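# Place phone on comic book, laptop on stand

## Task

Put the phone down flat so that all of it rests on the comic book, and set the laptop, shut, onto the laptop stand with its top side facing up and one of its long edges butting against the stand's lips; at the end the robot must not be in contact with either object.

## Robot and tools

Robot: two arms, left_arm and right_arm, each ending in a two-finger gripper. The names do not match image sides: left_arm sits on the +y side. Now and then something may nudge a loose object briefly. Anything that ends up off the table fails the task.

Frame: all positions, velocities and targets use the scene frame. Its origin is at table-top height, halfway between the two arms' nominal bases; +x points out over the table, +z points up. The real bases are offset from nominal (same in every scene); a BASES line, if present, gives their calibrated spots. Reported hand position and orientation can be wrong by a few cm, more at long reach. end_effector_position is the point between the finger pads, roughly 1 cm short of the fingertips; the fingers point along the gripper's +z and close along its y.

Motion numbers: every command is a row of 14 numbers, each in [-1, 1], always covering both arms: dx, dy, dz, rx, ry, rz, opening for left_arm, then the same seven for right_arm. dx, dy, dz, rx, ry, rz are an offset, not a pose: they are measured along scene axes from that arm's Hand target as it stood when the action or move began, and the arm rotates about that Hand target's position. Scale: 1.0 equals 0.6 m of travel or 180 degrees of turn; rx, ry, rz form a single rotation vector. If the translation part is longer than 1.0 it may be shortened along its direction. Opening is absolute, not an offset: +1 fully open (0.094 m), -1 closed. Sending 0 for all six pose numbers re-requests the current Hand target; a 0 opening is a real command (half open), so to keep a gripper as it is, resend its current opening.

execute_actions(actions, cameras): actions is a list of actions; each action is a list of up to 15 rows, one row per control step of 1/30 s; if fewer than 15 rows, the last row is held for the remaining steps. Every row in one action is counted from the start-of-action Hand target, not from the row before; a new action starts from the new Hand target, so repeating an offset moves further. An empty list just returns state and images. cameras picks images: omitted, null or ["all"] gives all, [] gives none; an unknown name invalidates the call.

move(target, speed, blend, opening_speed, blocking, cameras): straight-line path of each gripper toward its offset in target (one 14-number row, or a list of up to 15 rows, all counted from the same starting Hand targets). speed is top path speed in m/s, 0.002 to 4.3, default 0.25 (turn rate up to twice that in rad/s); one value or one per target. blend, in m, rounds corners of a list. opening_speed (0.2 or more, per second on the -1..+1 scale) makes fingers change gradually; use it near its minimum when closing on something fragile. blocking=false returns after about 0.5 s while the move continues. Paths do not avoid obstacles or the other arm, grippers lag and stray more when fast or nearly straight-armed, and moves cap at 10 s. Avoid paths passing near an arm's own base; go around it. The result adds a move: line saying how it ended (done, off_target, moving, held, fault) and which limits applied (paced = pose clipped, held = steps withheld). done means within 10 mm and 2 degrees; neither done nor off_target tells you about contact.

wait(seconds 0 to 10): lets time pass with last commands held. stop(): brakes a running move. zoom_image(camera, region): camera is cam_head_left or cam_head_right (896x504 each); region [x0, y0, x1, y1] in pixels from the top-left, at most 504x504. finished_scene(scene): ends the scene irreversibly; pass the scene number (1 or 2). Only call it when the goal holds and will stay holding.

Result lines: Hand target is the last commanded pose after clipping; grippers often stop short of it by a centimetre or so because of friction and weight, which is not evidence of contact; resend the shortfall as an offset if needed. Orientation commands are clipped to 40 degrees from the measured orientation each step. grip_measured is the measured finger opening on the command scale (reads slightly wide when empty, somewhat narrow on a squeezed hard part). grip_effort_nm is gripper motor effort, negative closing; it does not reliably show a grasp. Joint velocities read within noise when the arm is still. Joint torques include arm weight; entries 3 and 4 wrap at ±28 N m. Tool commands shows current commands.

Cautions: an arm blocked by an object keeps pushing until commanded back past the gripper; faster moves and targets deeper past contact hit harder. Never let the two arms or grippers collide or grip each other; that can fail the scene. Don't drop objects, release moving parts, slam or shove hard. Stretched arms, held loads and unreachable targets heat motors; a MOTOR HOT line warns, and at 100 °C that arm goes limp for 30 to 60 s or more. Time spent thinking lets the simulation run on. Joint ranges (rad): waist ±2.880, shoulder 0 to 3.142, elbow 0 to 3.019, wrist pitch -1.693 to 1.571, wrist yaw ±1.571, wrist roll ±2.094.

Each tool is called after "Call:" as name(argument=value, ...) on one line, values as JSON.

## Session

Call:
execute_actions(actions=[])

Call:
zoom_image(camera="cam_head_left", region=[100, 100, 604, 504])

Call:
zoom_image(camera="cam_head_right", region=[300, 100, 804, 504])

Scene clock: 0.00 s.
left_arm: end_effector_position=(+0.5762, +0.0326, +0.2203) grip_measured=+1.000 grip_effort_nm=n/a end_effector_quat_wxyz=(+0.373, -0.189, +0.872, +0.255) | right_arm: end_effector_position=(+0.2773, -0.6663, +0.2408) grip_measured=+1.000 grip_effort_nm=n/a end_effector_quat_wxyz=(+0.133, +0.606, +0.784, +0.005)
Joint positions: left_arm=[-0.632 1.766 1.516 -1.115 -0.923 -0.928 0.094] | right_arm=[-0.891 1.408 1.311 -1.216 -0.069 0.44 0.094]
Joint velocities: within noise
Joint torques (N m): no reading
Motor temperatures (°C): left_arm=[23 26 32 24 27 24 27] | right_arm=[26 30 31 25 24 23 25]
Heat: left arm: hottest elbow 32 °C; right arm: hottest elbow 31 °C.
Hand target: left_arm +0.5823, +0.0284, +0.2385; +0.386, -0.198, +0.868, +0.242 | right_arm +0.2820, -0.6720, +0.2484; +0.142, +0.605, +0.783, +0.003
Tool commands: left_gripper/opening=+1.0 right_gripper/opening=+1.0

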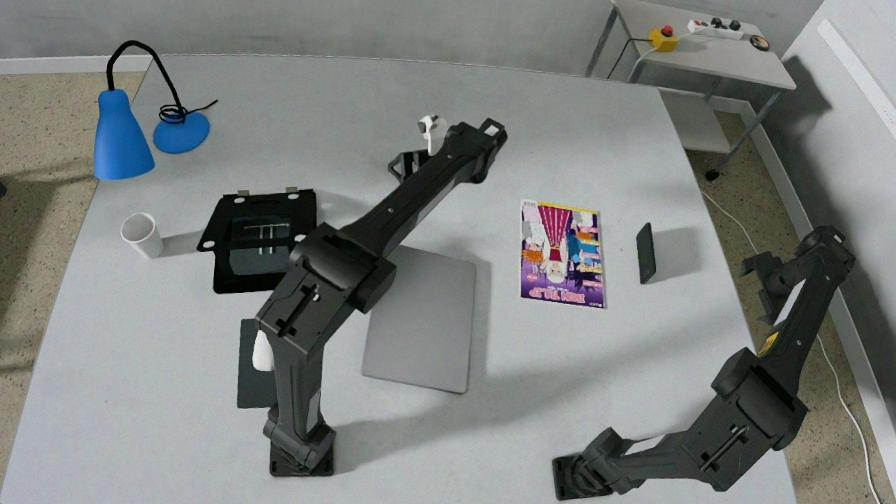

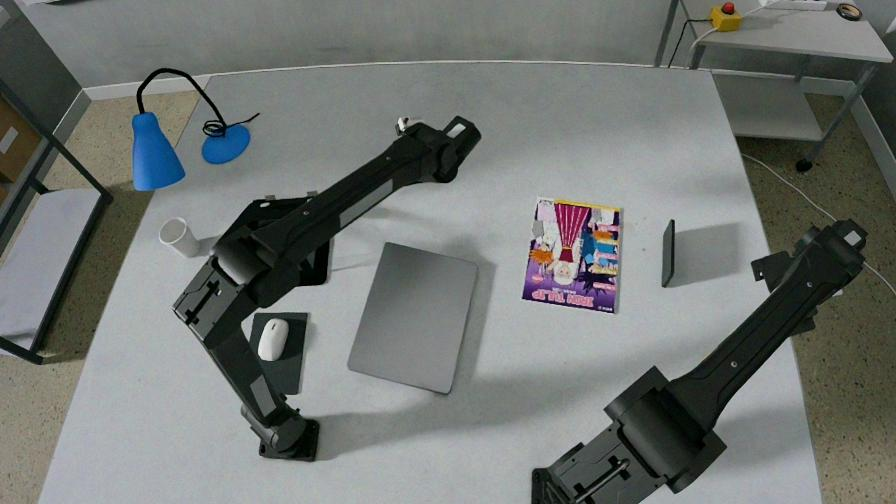

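Scaled by 1.000.

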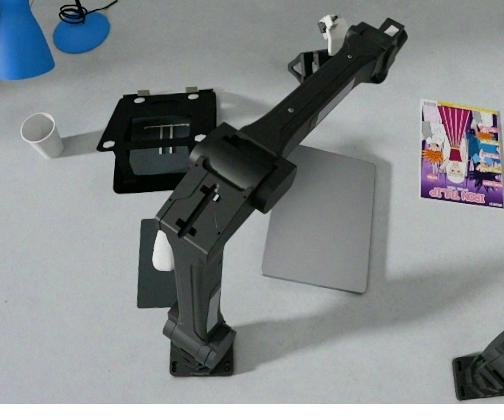

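Scaled by 1.000.

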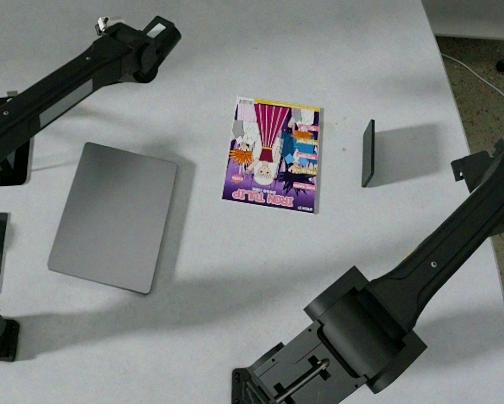

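Call:
move(target=[[-0.27,0.12,0.17,-0.262,0.01,-0.085,0.277,0.165,0.1,0.0,-0.001,0.048,0.208,1],[-0.52,0.23,-0.1,-0.524,0.02,-0.17,0.277,0.33,0.195,-0.147,-0.002,0.097,0.415,1]], speed=0.35, blend=0.05)

Call:
zoom_image(camera="cam_head_left", region=[560, 150, 740, 310])

Call:
zoom_image(camera="cam_head_left", region=[190, 180, 490, 420])

Call:
zoom_image(camera="cam_head_right", region=[190, 180, 490, 420])

Scene clock: 37.80 s.
left_arm: end_effector_position=(+0.2641, +0.1610, +0.1709) grip_measured=+0.279 grip_effort_nm=-0.085 end_effector_quat_wxyz=(+0.131, -0.198, +0.796, -0.557) | right_arm: end_effector_position=(+0.4625, -0.5503, +0.1549) grip_measured=+1.000 grip_effort_nm=-0.012 end_effector_quat_wxyz=(-0.006, +0.009, +1.000, +0.004)
Joint positions: left_arm=[0.343 0.766 0.389 -0.919 1.205 -0.305 0.06] | right_arm=[-0.461 1.811 1.596 -1.371 -0.002 -0.438 0.094]
Joint velocities: within noise
Joint torques (N m): left_arm=[0.03 -1.85 12.01 0.29 0.69 0.12] | right_arm=[0.97 -18.55 12.72 -0.23 0.07 0.09]
Motor temperatures (°C): left_arm=[23 29 36 24 27 24 27] | right_arm=[26 32 40 25 24 23 25]
Heat: left arm: hottest elbow 36 °C; right arm: hottest elbow 40 °C.
Hand target: left_arm +0.2704, +0.1664, +0.1785; +0.140, -0.197, +0.794, -0.557 | right_arm +0.4800, -0.5550, +0.1602; +0.000, +0.002, +1.000, +0.000
Off the commanded pose: left_arm 0.011 m, 1 deg | right_arm 0.019 m, 1 deg.
move: off_target (left_arm, right_arm)

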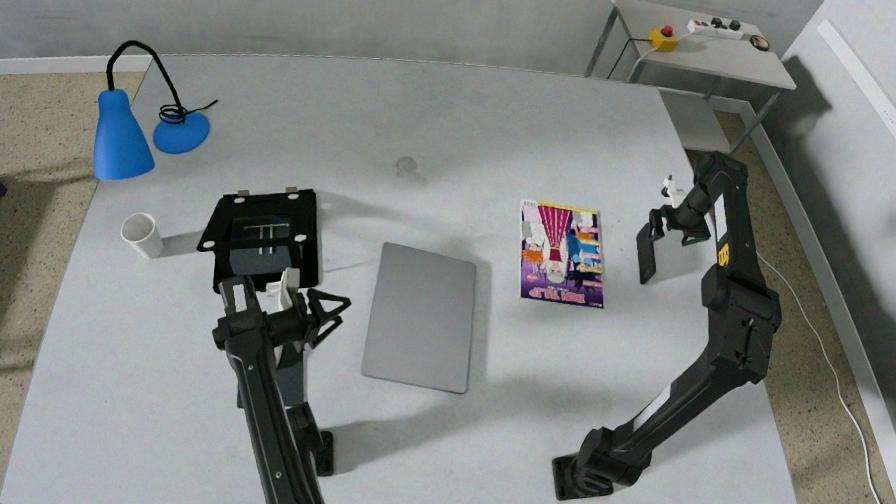

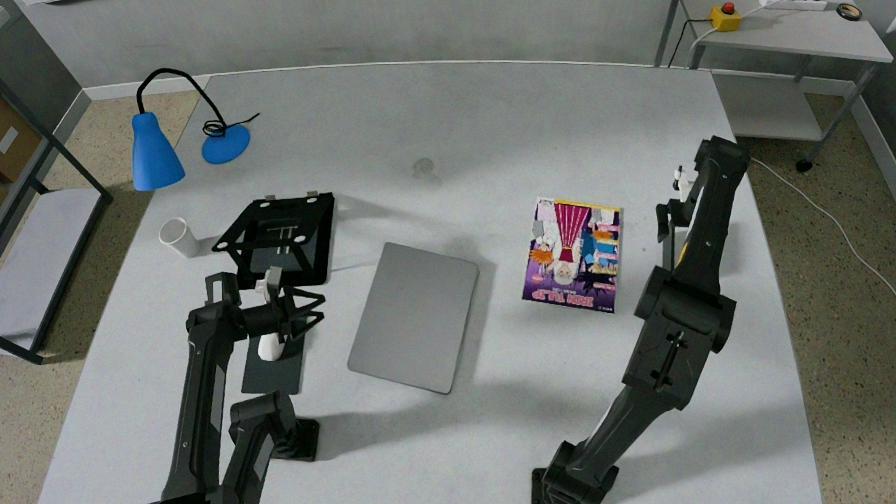

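Scaled by 2.800.

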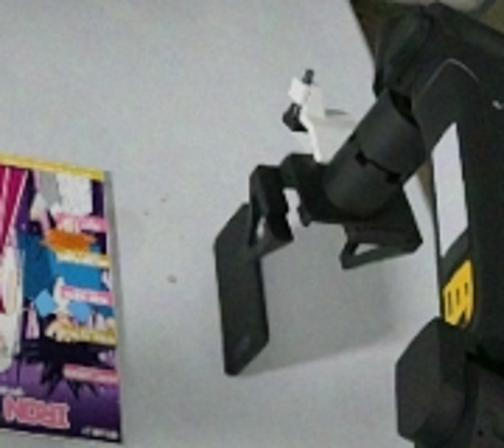

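Scaled by 1.680.

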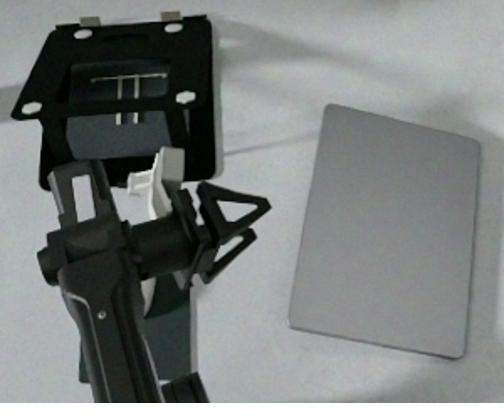

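Scaled by 1.680.

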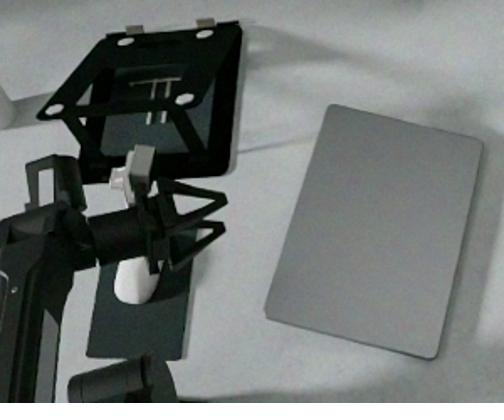

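Call:
move(target=[0.086,-0.025,-0.13,0,0,0,0.277,0.042,-0.013,-0.155,0,0,0,1], speed=0.15)

Call:
zoom_image(camera="cam_head_left", region=[600, 180, 740, 310])

Call:
zoom_image(camera="cam_head_left", region=[260, 220, 420, 380])

Call:
zoom_image(camera="cam_head_right", region=[250, 220, 410, 380])

Scene clock: 54.20 s.
left_arm: end_effector_position=(+0.3246, +0.1561, +0.1046) grip_measured=+0.279 grip_effort_nm=-0.076 end_effector_quat_wxyz=(+0.146, -0.199, +0.794, -0.556) | right_arm: end_effector_position=(+0.4968, -0.5657, +0.0792) grip_measured=+1.000 grip_effort_nm=-0.017 end_effector_quat_wxyz=(+0.003, +0.008, +1.000, +0.000)
Joint positions: left_arm=[0.223 1.12 0.309 -0.156 1.146 -0.635 0.06] | right_arm=[-0.459 1.949 1.596 -1.211 -0.002 -0.438 0.094]
Joint velocities: within noise
Joint torques (N m): left_arm=[-3.19 -4.6 6.99 1.73 0.33 0.03] | right_arm=[1.2 -20.54 9.14 0.49 0.07 0.15]
Motor temperatures (°C): left_arm=[23 28 37 24 27 24 27] | right_arm=[26 34 42 25 24 23 25]
Heat: left arm: hottest elbow 37 °C; right arm: hottest elbow 42 °C.
Hand target: left_arm +0.3220, +0.1514, +0.1005; +0.140, -0.198, +0.795, -0.557 | right_arm +0.5053, -0.5627, +0.0673; +0.001, +0.001, +1.000, +0.000
Off the commanded pose: left_arm 0.007 m, 1 deg | right_arm 0.015 m, 1 deg.
move: off_target (right_arm)

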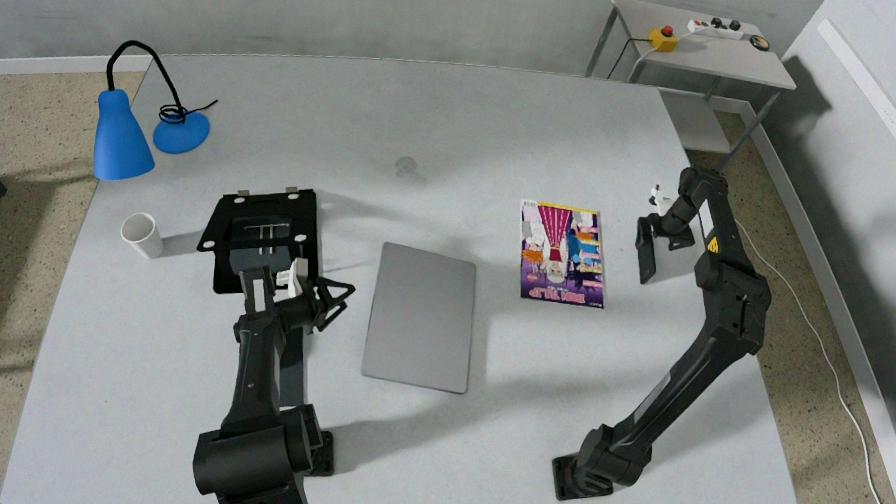

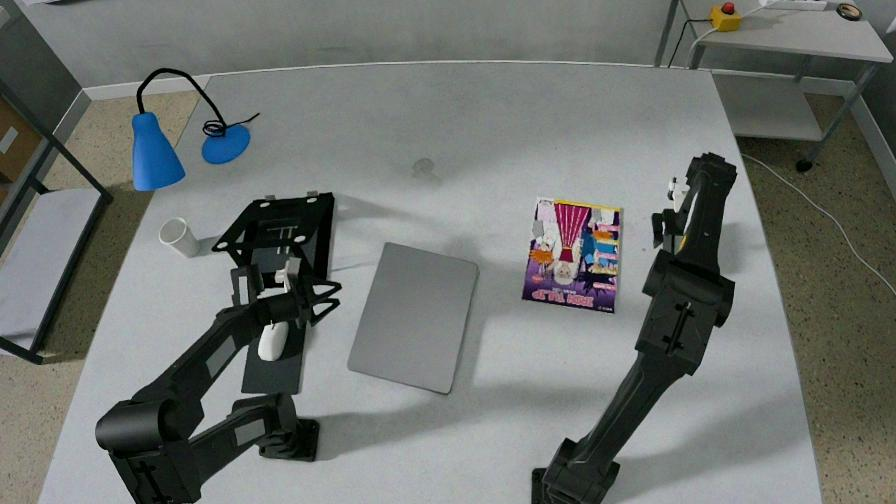

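Scaled by 3.600.

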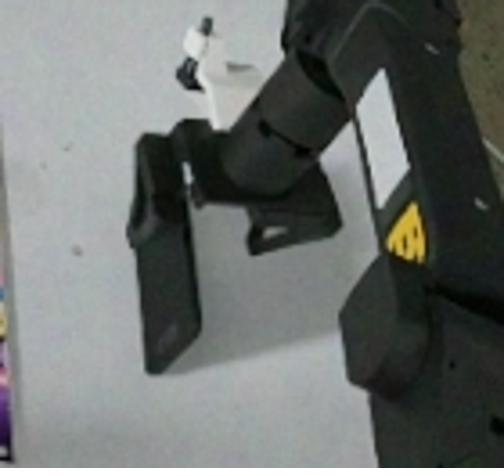

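Scaled by 3.150.

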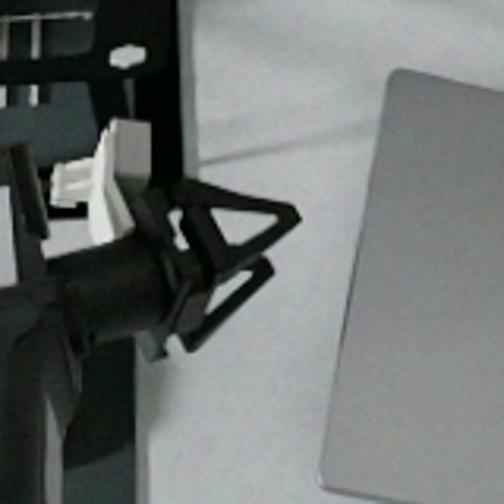

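Scaled by 3.150.

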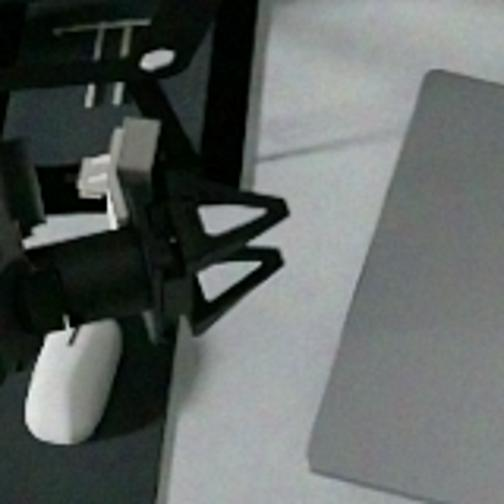

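Call:
move(target=[[0.012,-0.028,-0.06,0,0,0,0.277,-0.025,0,-0.016,0,0,0,1],[0.012,-0.028,-0.06,0,0,0,0.277,-0.025,0,-0.016,0,0,0,-0.9]], speed=0.12, opening_speed=0.6)

Call:
zoom_image(camera="cam_head_left", region=[600, 180, 740, 310])

Call:
zoom_image(camera="cam_head_left", region=[260, 220, 420, 380])

Call:
zoom_image(camera="cam_head_right", region=[250, 220, 410, 380])

Scene clock: 63.03 s.
left_arm: end_effector_position=(+0.3330, +0.1394, +0.0683) grip_measured=+0.279 grip_effort_nm=-0.085 end_effector_quat_wxyz=(+0.147, -0.199, +0.794, -0.556) | right_arm: end_effector_position=(+0.4928, -0.5636, +0.0661) grip_measured=-0.843 grip_effort_nm=-0.960 end_effector_quat_wxyz=(+0.005, +0.005, +1.000, -0.001)
Joint positions: left_arm=[0.143 1.31 0.254 0.219 1.096 -0.781 0.06] | right_arm=[-0.459 1.949 1.559 -1.171 -0.002 -0.444 0.007]
Joint velocities: within noise
Joint torques (N m): left_arm=[-2.96 -5.66 5.22 1.94 0.27 -0.06] | right_arm=[0.44 -22.36 7.16 0.54 0.08 0.11]
Motor temperatures (°C): left_arm=[23 27 36 24 27 24 27] | right_arm=[26 34 41 25 24 23 25]
Heat: left arm: hottest elbow 36 °C; right arm: hottest elbow 41 °C.
Hand target: left_arm +0.3291, +0.1346, +0.0645; +0.140, -0.197, +0.795, -0.557 | right_arm +0.4903, -0.5627, +0.0577; +0.001, +0.001, +1.000, +0.000
Off the commanded pose: left_arm 0.007 m, 1 deg | right_arm 0.009 m, 1 deg.
move: done

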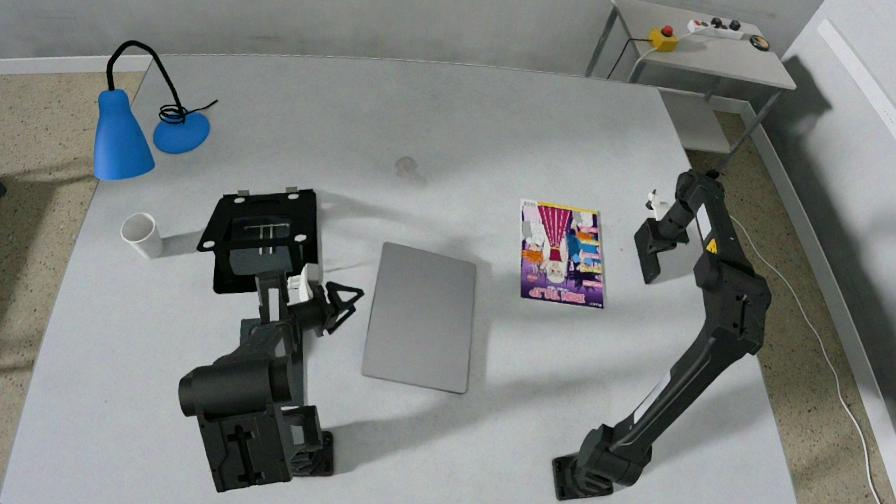

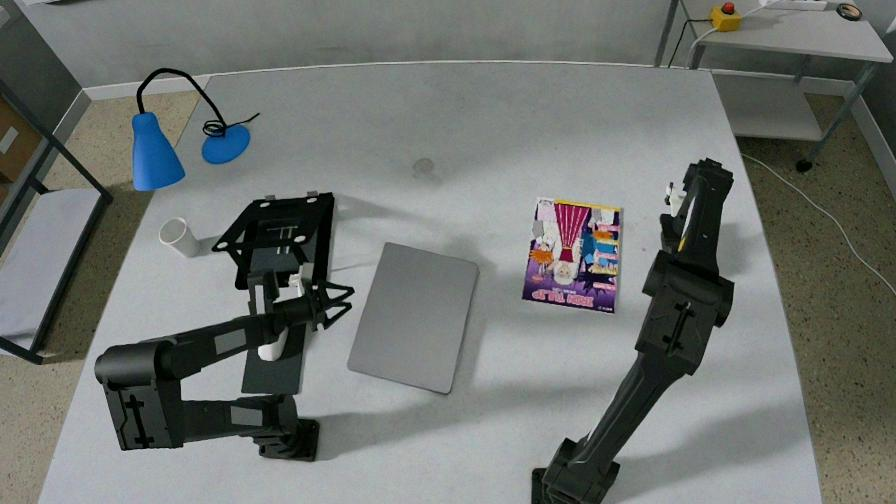

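Scaled by 3.600.

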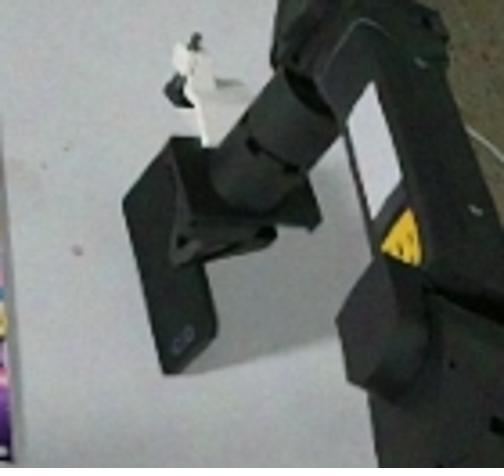

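Scaled by 3.150.

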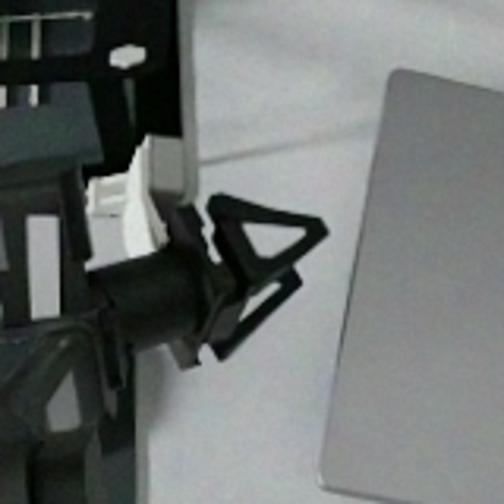

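Scaled by 3.150.

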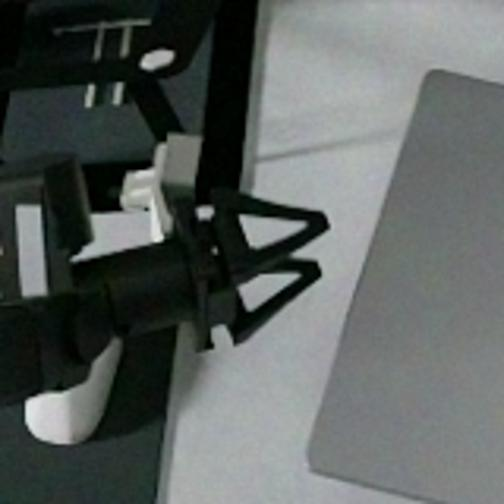

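Call:
move(target=[[0.0,-0.0,-0.033,0,0,0,0.277,0,0,0.16,0,0,0,-0.9],[0.03,-0.058,-0.031,0,0,0,0.277,-0.035,0.405,0.2,0,0,0.167,-0.9]], speed=[0.12,0.25], blend=0.01)

Call:
zoom_image(camera="cam_head_left", region=[260, 220, 420, 380])

Call:
zoom_image(camera="cam_head_right", region=[250, 220, 410, 380])

Scene clock: 72.23 s.
left_arm: end_effector_position=(+0.3459, +0.1043, +0.0457) grip_measured=+0.279 grip_effort_nm=-0.081 end_effector_quat_wxyz=(+0.141, -0.202, +0.795, -0.555) | right_arm: end_effector_position=(+0.4750, -0.3195, +0.1689) grip_measured=-0.846 grip_effort_nm=-1.033 end_effector_quat_wxyz=(-0.002, -0.255, +0.967, +0.002)
Joint positions: left_arm=[-0.013 1.491 0.242 0.578 0.982 -0.988 0.06] | right_arm=[-0.025 1.686 1.463 -1.354 -0.002 -0.536 0.007]
Joint velocities: within noise
Joint torques (N m): left_arm=[-3.02 -6.95 4.93 2.11 0.21 -0.03] | right_arm=[0.38 -21.36 7.92 -0.24 0.04 0.11]
Motor temperatures (°C): left_arm=[23 27 36 24 27 24 27] | right_arm=[26 34 40 25 24 23 25]
Heat: left arm: hottest elbow 36 °C; right arm: hottest elbow 40 °C.
Hand target: left_arm +0.3471, +0.0998, +0.0458; +0.140, -0.197, +0.795, -0.557 | right_arm +0.4694, -0.3199, +0.1776; +0.001, -0.258, +0.966, +0.000
Off the commanded pose: left_arm 0.005 m, 1 deg | right_arm 0.011 m, 0 deg.
move: off_target (right_arm)

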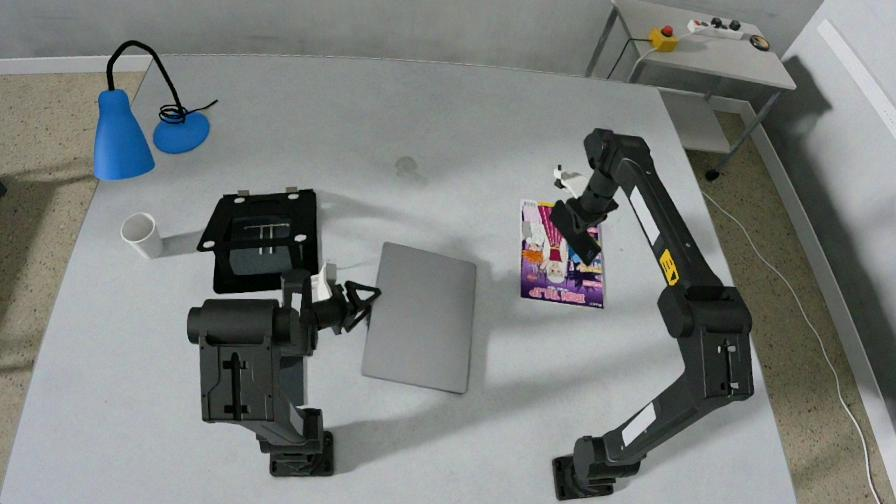

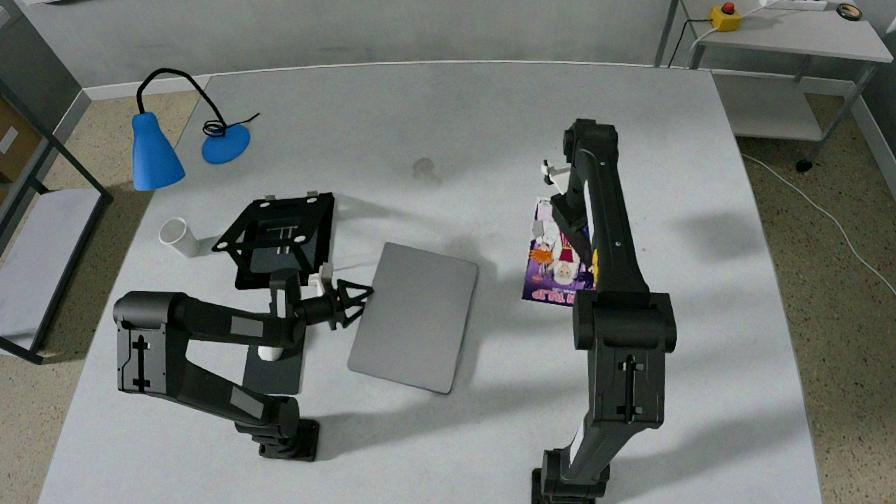

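Scaled by 3.150.

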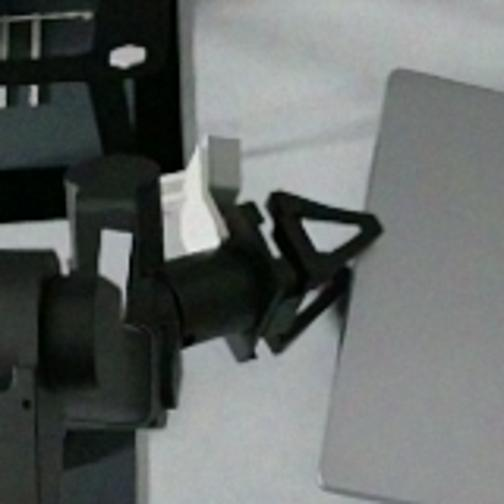

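Scaled by 3.150.

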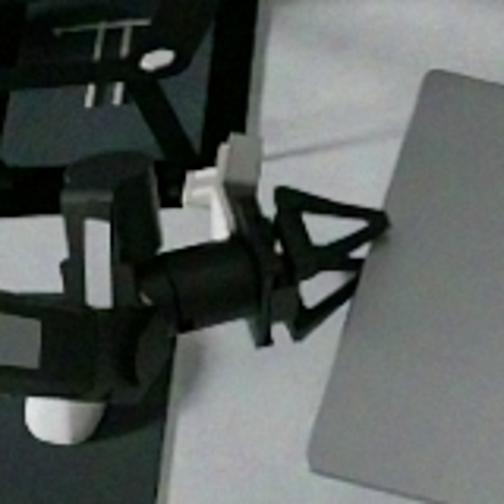

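Call:
move(target=[0.0275,-0.052,0.0,0,0,0,0.277,0,0,0,-0.361,-0.208,0,-0.9], speed=0.2)

Call:
zoom_image(camera="cam_head_left", region=[260, 220, 420, 380])

Call:
zoom_image(camera="cam_head_right", region=[250, 220, 410, 380])

Call:
zoom_image(camera="cam_head_left", region=[460, 130, 680, 330])

Scene clock: 82.73 s.
left_arm: end_effector_position=(+0.3459, +0.0756, +0.0370) grip_measured=+0.279 grip_effort_nm=-0.081 end_effector_quat_wxyz=(+0.127, -0.212, +0.798, -0.549) | right_arm: end_effector_position=(+0.4698, -0.3247, +0.1821) grip_measured=-0.846 grip_effort_nm=-1.043 end_effector_quat_wxyz=(+0.157, -0.200, +0.770, -0.585)
Joint positions: left_arm=[-0.133 1.546 0.242 0.691 0.884 -1.105 0.06] | right_arm=[0.295 1.55 0.922 -0.284 1.228 -0.681 0.007]
Joint velocities: within noise
Joint torques (N m): left_arm=[-2.9 -7.77 7.91 2.07 0.19 0] | right_arm=[1.26 -14.74 7.28 1.59 0.77 0.11]
Motor temperatures (°C): left_arm=[23 27 35 24 27 23 27] | right_arm=[26 35 40 25 24 23 26]
Heat: left arm: hottest elbow 35 °C; right arm: hottest elbow 40 °C.
Hand target: left_arm +0.3636, +0.0686, +0.0458; +0.140, -0.198, +0.795, -0.557 | right_arm +0.4694, -0.3197, +0.1777; +0.158, -0.205, +0.766, -0.588
Off the commanded pose: left_arm 0.021 m, 2 deg | right_arm 0.007 m, 1 deg.
move: off_target (left_arm)

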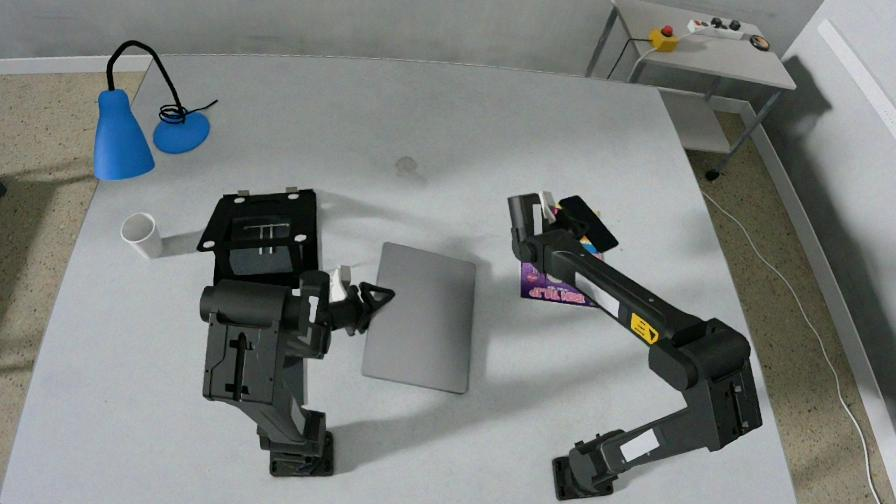

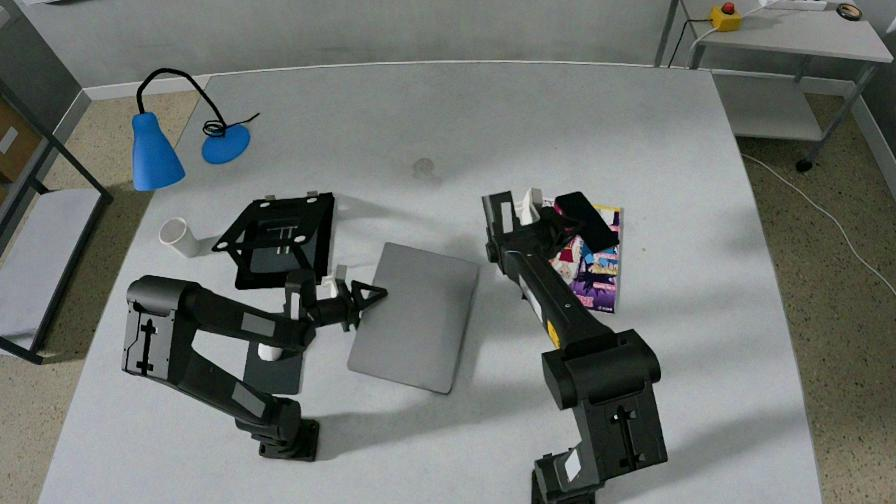

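Scaled by 3.150.

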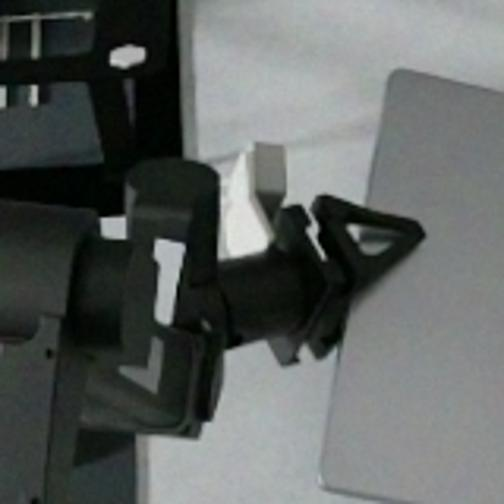

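Scaled by 3.150.

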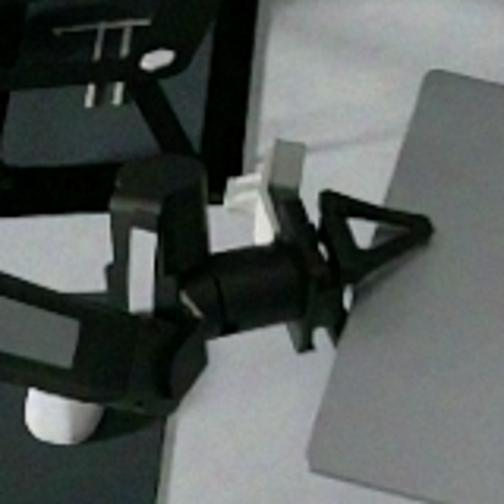

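Scaled by 2.291.

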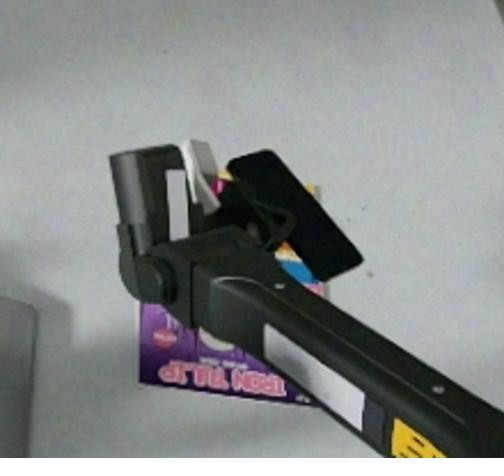

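Call:
move(target=[0,0,0.0,0,0,0,-0.85,-0.046,0.02,-0.217,0,0,0,-0.9], speed=0.1, opening_speed=0.5)

Call:
zoom_image(camera="cam_head_left", region=[330, 220, 500, 400])

Call:
zoom_image(camera="cam_head_right", region=[460, 180, 640, 330])

Call:
zoom_image(camera="cam_head_left", region=[460, 180, 640, 330])

Scene clock: 94.30 s.
left_arm: end_effector_position=(+0.3529, +0.0731, +0.0465) grip_measured=-0.514 grip_effort_nm=-0.955 end_effector_quat_wxyz=(+0.162, -0.167, +0.799, -0.554) | right_arm: end_effector_position=(+0.4437, -0.3124, +0.0530) grip_measured=-0.846 grip_effort_nm=-1.038 end_effector_quat_wxyz=(+0.154, -0.204, +0.769, -0.586)
Joint positions: left_arm=[-0.135 1.547 0.252 0.734 0.895 -1.036 0.023] | right_arm=[0.342 1.795 0.789 -0.016 1.254 -0.573 0.007]
Joint velocities: within noise
Joint torques (N m): left_arm=[-2.37 -7.3 7.12 0.68 -0.32 -0.68] | right_arm=[1.32 -15.15 4.85 1.43 0.85 0.29]
Motor temperatures (°C): left_arm=[23 27 35 24 27 24 27] | right_arm=[26 35 39 25 24 23 26]
Heat: left arm: hottest elbow 35 °C; right arm: hottest elbow 39 °C.
Hand target: left_arm +0.3636, +0.0687, +0.0459; +0.140, -0.198, +0.794, -0.557 | right_arm +0.4418, -0.3078, +0.0474; +0.158, -0.205, +0.766, -0.588
Off the commanded pose: left_arm 0.012 m, 4 deg | right_arm 0.007 m, 1 deg.
move: off_target (left_arm)

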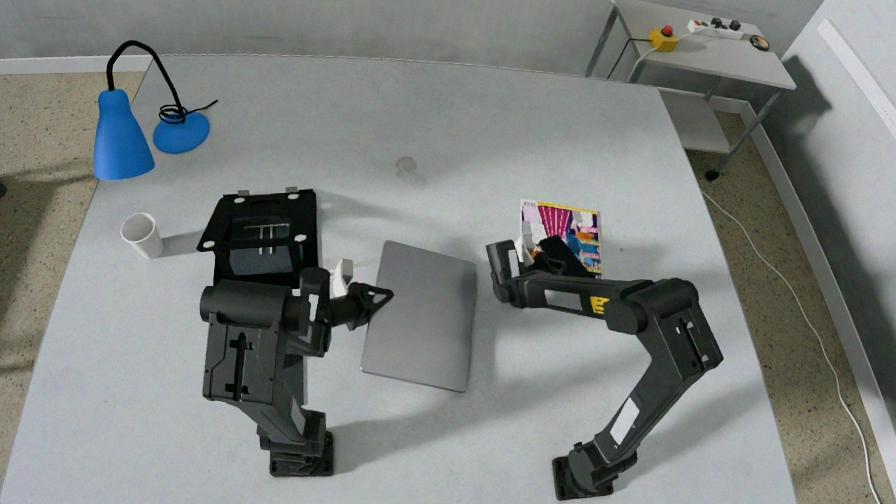

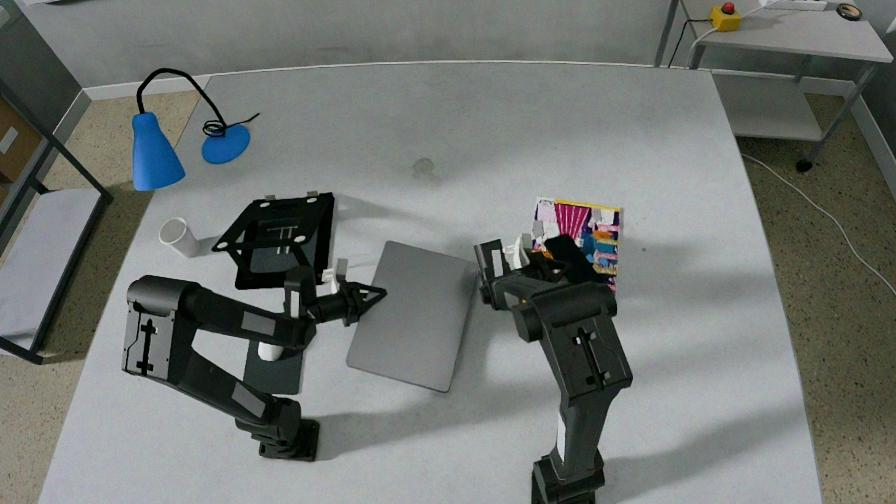

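Scaled by 2.800.

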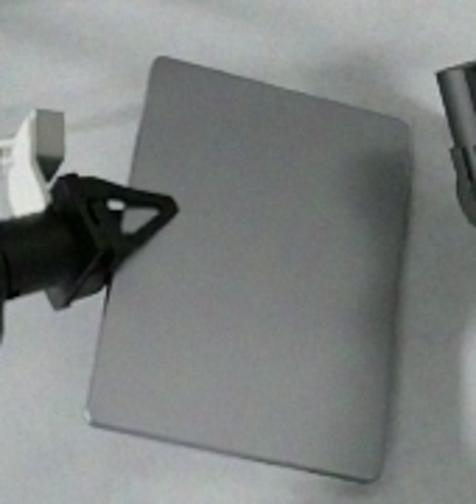

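Scaled by 2.800.

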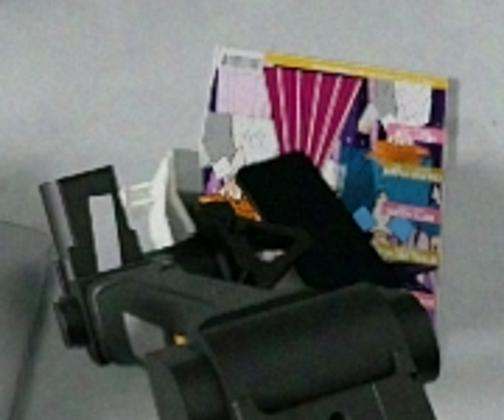

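Scaled by 2.800.

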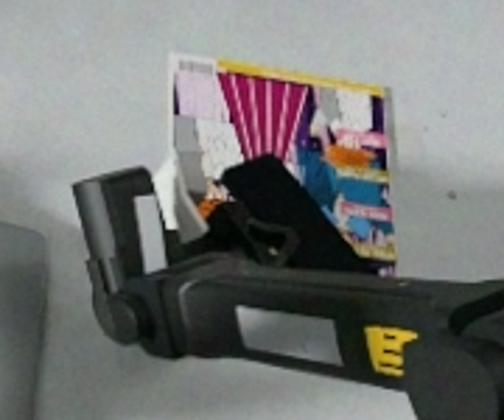

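Call:
move(target=[[0,0,0.0,0,0,0,-0.85,0.023,0.03,0.0,0,0,0,-0.9],[0,0,0.0,0,0,0,-0.85,0.023,0.03,-0.035,0,0,0,-0.9]], speed=0.06)

Call:
zoom_image(camera="cam_head_right", region=[460, 180, 640, 330])

Call:
zoom_image(camera="cam_head_left", region=[460, 180, 640, 330])

Scene clock: 104.33 s.
left_arm: end_effector_position=(+0.3528, +0.0730, +0.0467) grip_measured=-0.527 grip_effort_nm=-1.004 end_effector_quat_wxyz=(+0.162, -0.166, +0.799, -0.555) | right_arm: end_effector_position=(+0.4414, -0.3004, +0.0340) grip_measured=-0.846 grip_effort_nm=-1.043 end_effector_quat_wxyz=(+0.144, -0.213, +0.765, -0.591)
Joint positions: left_arm=[-0.135 1.547 0.252 0.735 0.897 -1.035 0.022] | right_arm=[0.372 1.854 0.812 -0.071 1.276 -0.508 0.007]
Joint velocities: within noise
Joint torques (N m): left_arm=[-2.43 -7.88 7.28 0.83 -0.33 -0.71] | right_arm=[1.2 -13.51 7.71 1.22 0.58 0.45]
Motor temperatures (°C): left_arm=[23 27 35 24 27 24 28] | right_arm=[26 35 38 25 25 23 26]
Heat: left arm: hottest elbow 35 °C; right arm: hottest elbow 38 °C.
Hand target: left_arm +0.3636, +0.0687, +0.0459; +0.140, -0.198, +0.794, -0.557 | right_arm +0.4555, -0.2898, +0.0264; +0.158, -0.205, +0.766, -0.588
Off the commanded pose: left_arm 0.012 m, 5 deg | right_arm 0.019 m, 2 deg.
move: off_target (left_arm, right_arm)

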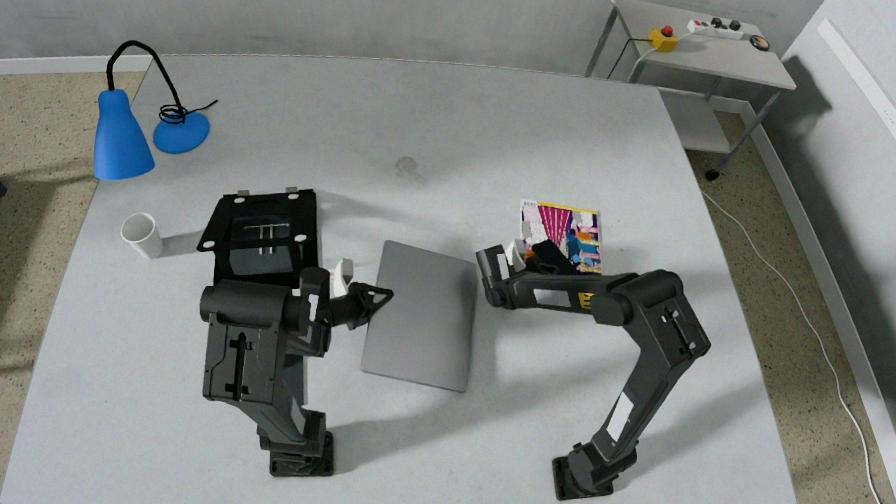

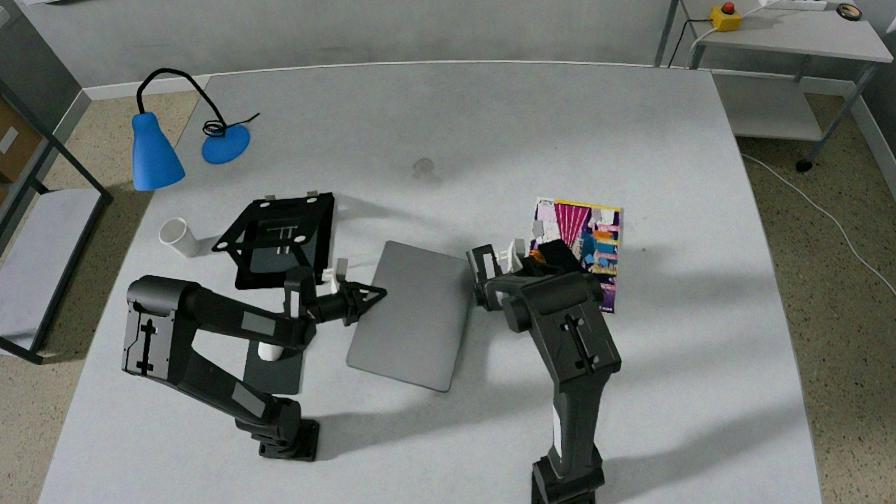

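Scaled by 2.800.

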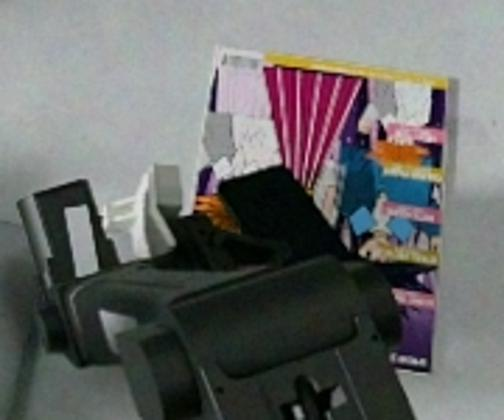

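Scaled by 2.800.

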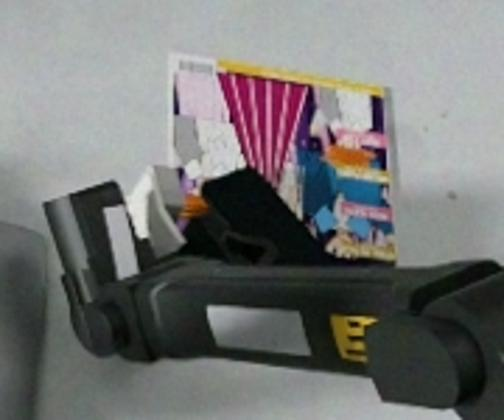

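Call:
move(target=[[0,0,0.0,0,0,0,-0.85,0.0,0.0,0.03,0,0,0,-0.9],[0,0,0.0,0,0,0,-0.85,0.01,-0.022,0.03,0,0,0,-0.9],[0,0,0.0,0,0,0,-0.85,0.005,-0.022,0.004,0,0,0,-0.9],[0,0,0.0,0,0,0,-0.85,0.0,-0.022,0.004,0,0,0,-0.6]], speed=0.08, opening_speed=0.3)

Call:
zoom_image(camera="cam_head_right", region=[460, 180, 640, 330])

Call:
zoom_image(camera="cam_head_left", region=[460, 180, 640, 330])

Scene clock: 113.00 s.
left_arm: end_effector_position=(+0.3528, +0.0730, +0.0467) grip_measured=-0.527 grip_effort_nm=-1.013 end_effector_quat_wxyz=(+0.162, -0.166, +0.799, -0.555) | right_arm: end_effector_position=(+0.4520, -0.2993, +0.0354) grip_measured=-0.602 grip_effort_nm=0.056 end_effector_quat_wxyz=(+0.162, -0.208, +0.767, -0.585)
Joint positions: left_arm=[-0.135 1.547 0.252 0.735 0.897 -1.035 0.022] | right_arm=[0.364 1.859 0.814 0.019 1.258 -0.563 0.019]
Joint velocities: within noise
Joint torques (N m): left_arm=[-2.32 -7.53 7.09 0.7 -0.38 -0.67] | right_arm=[-0.26 -14.97 5.65 1.42 0.72 0.18]
Motor temperatures (°C): left_arm=[23 27 35 24 27 24 28] | right_arm=[26 34 38 25 25 23 26]
Heat: left arm: hottest elbow 35 °C; right arm: hottest elbow 38 °C.
Hand target: left_arm +0.3636, +0.0687, +0.0458; +0.140, -0.198, +0.795, -0.557 | right_arm +0.4554, -0.3030, +0.0287; +0.158, -0.205, +0.766, -0.588
Off the commanded pose: left_arm 0.012 m, 5 deg | right_arm 0.008 m, 1 deg.
move: off_target (left_arm)

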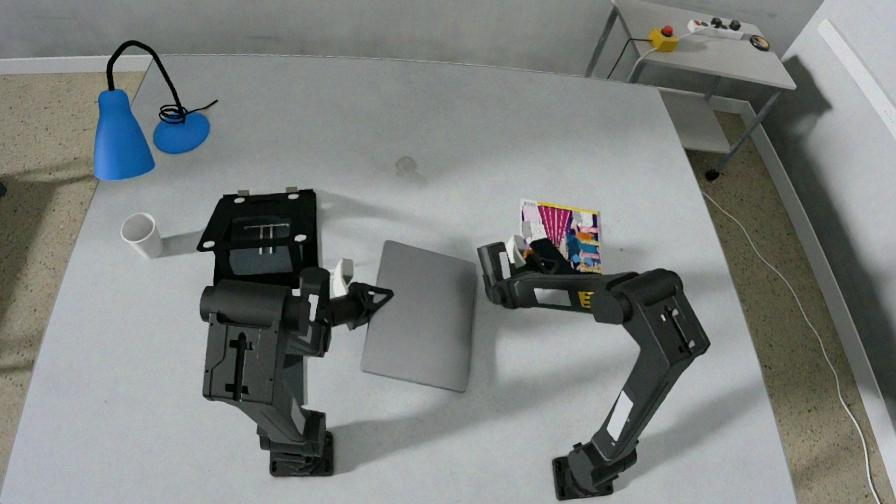

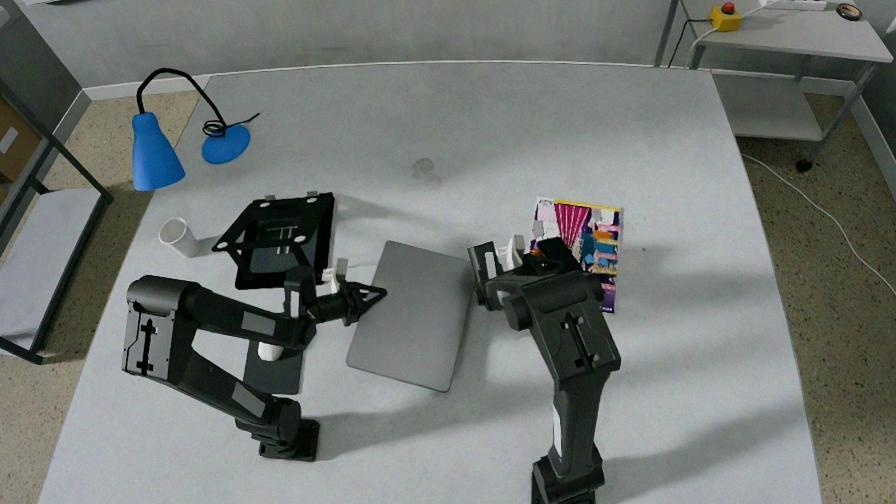

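Scaled by 2.800.

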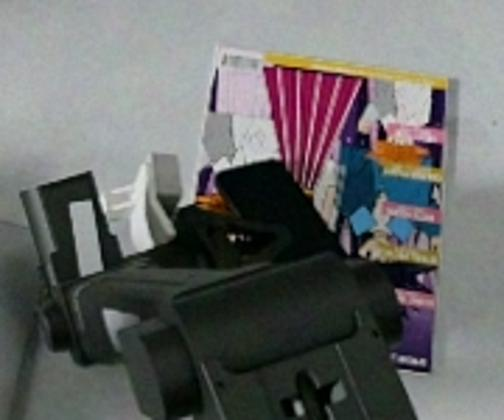

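Scaled by 2.800.

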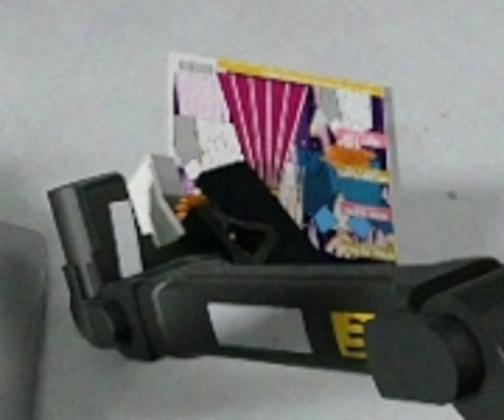

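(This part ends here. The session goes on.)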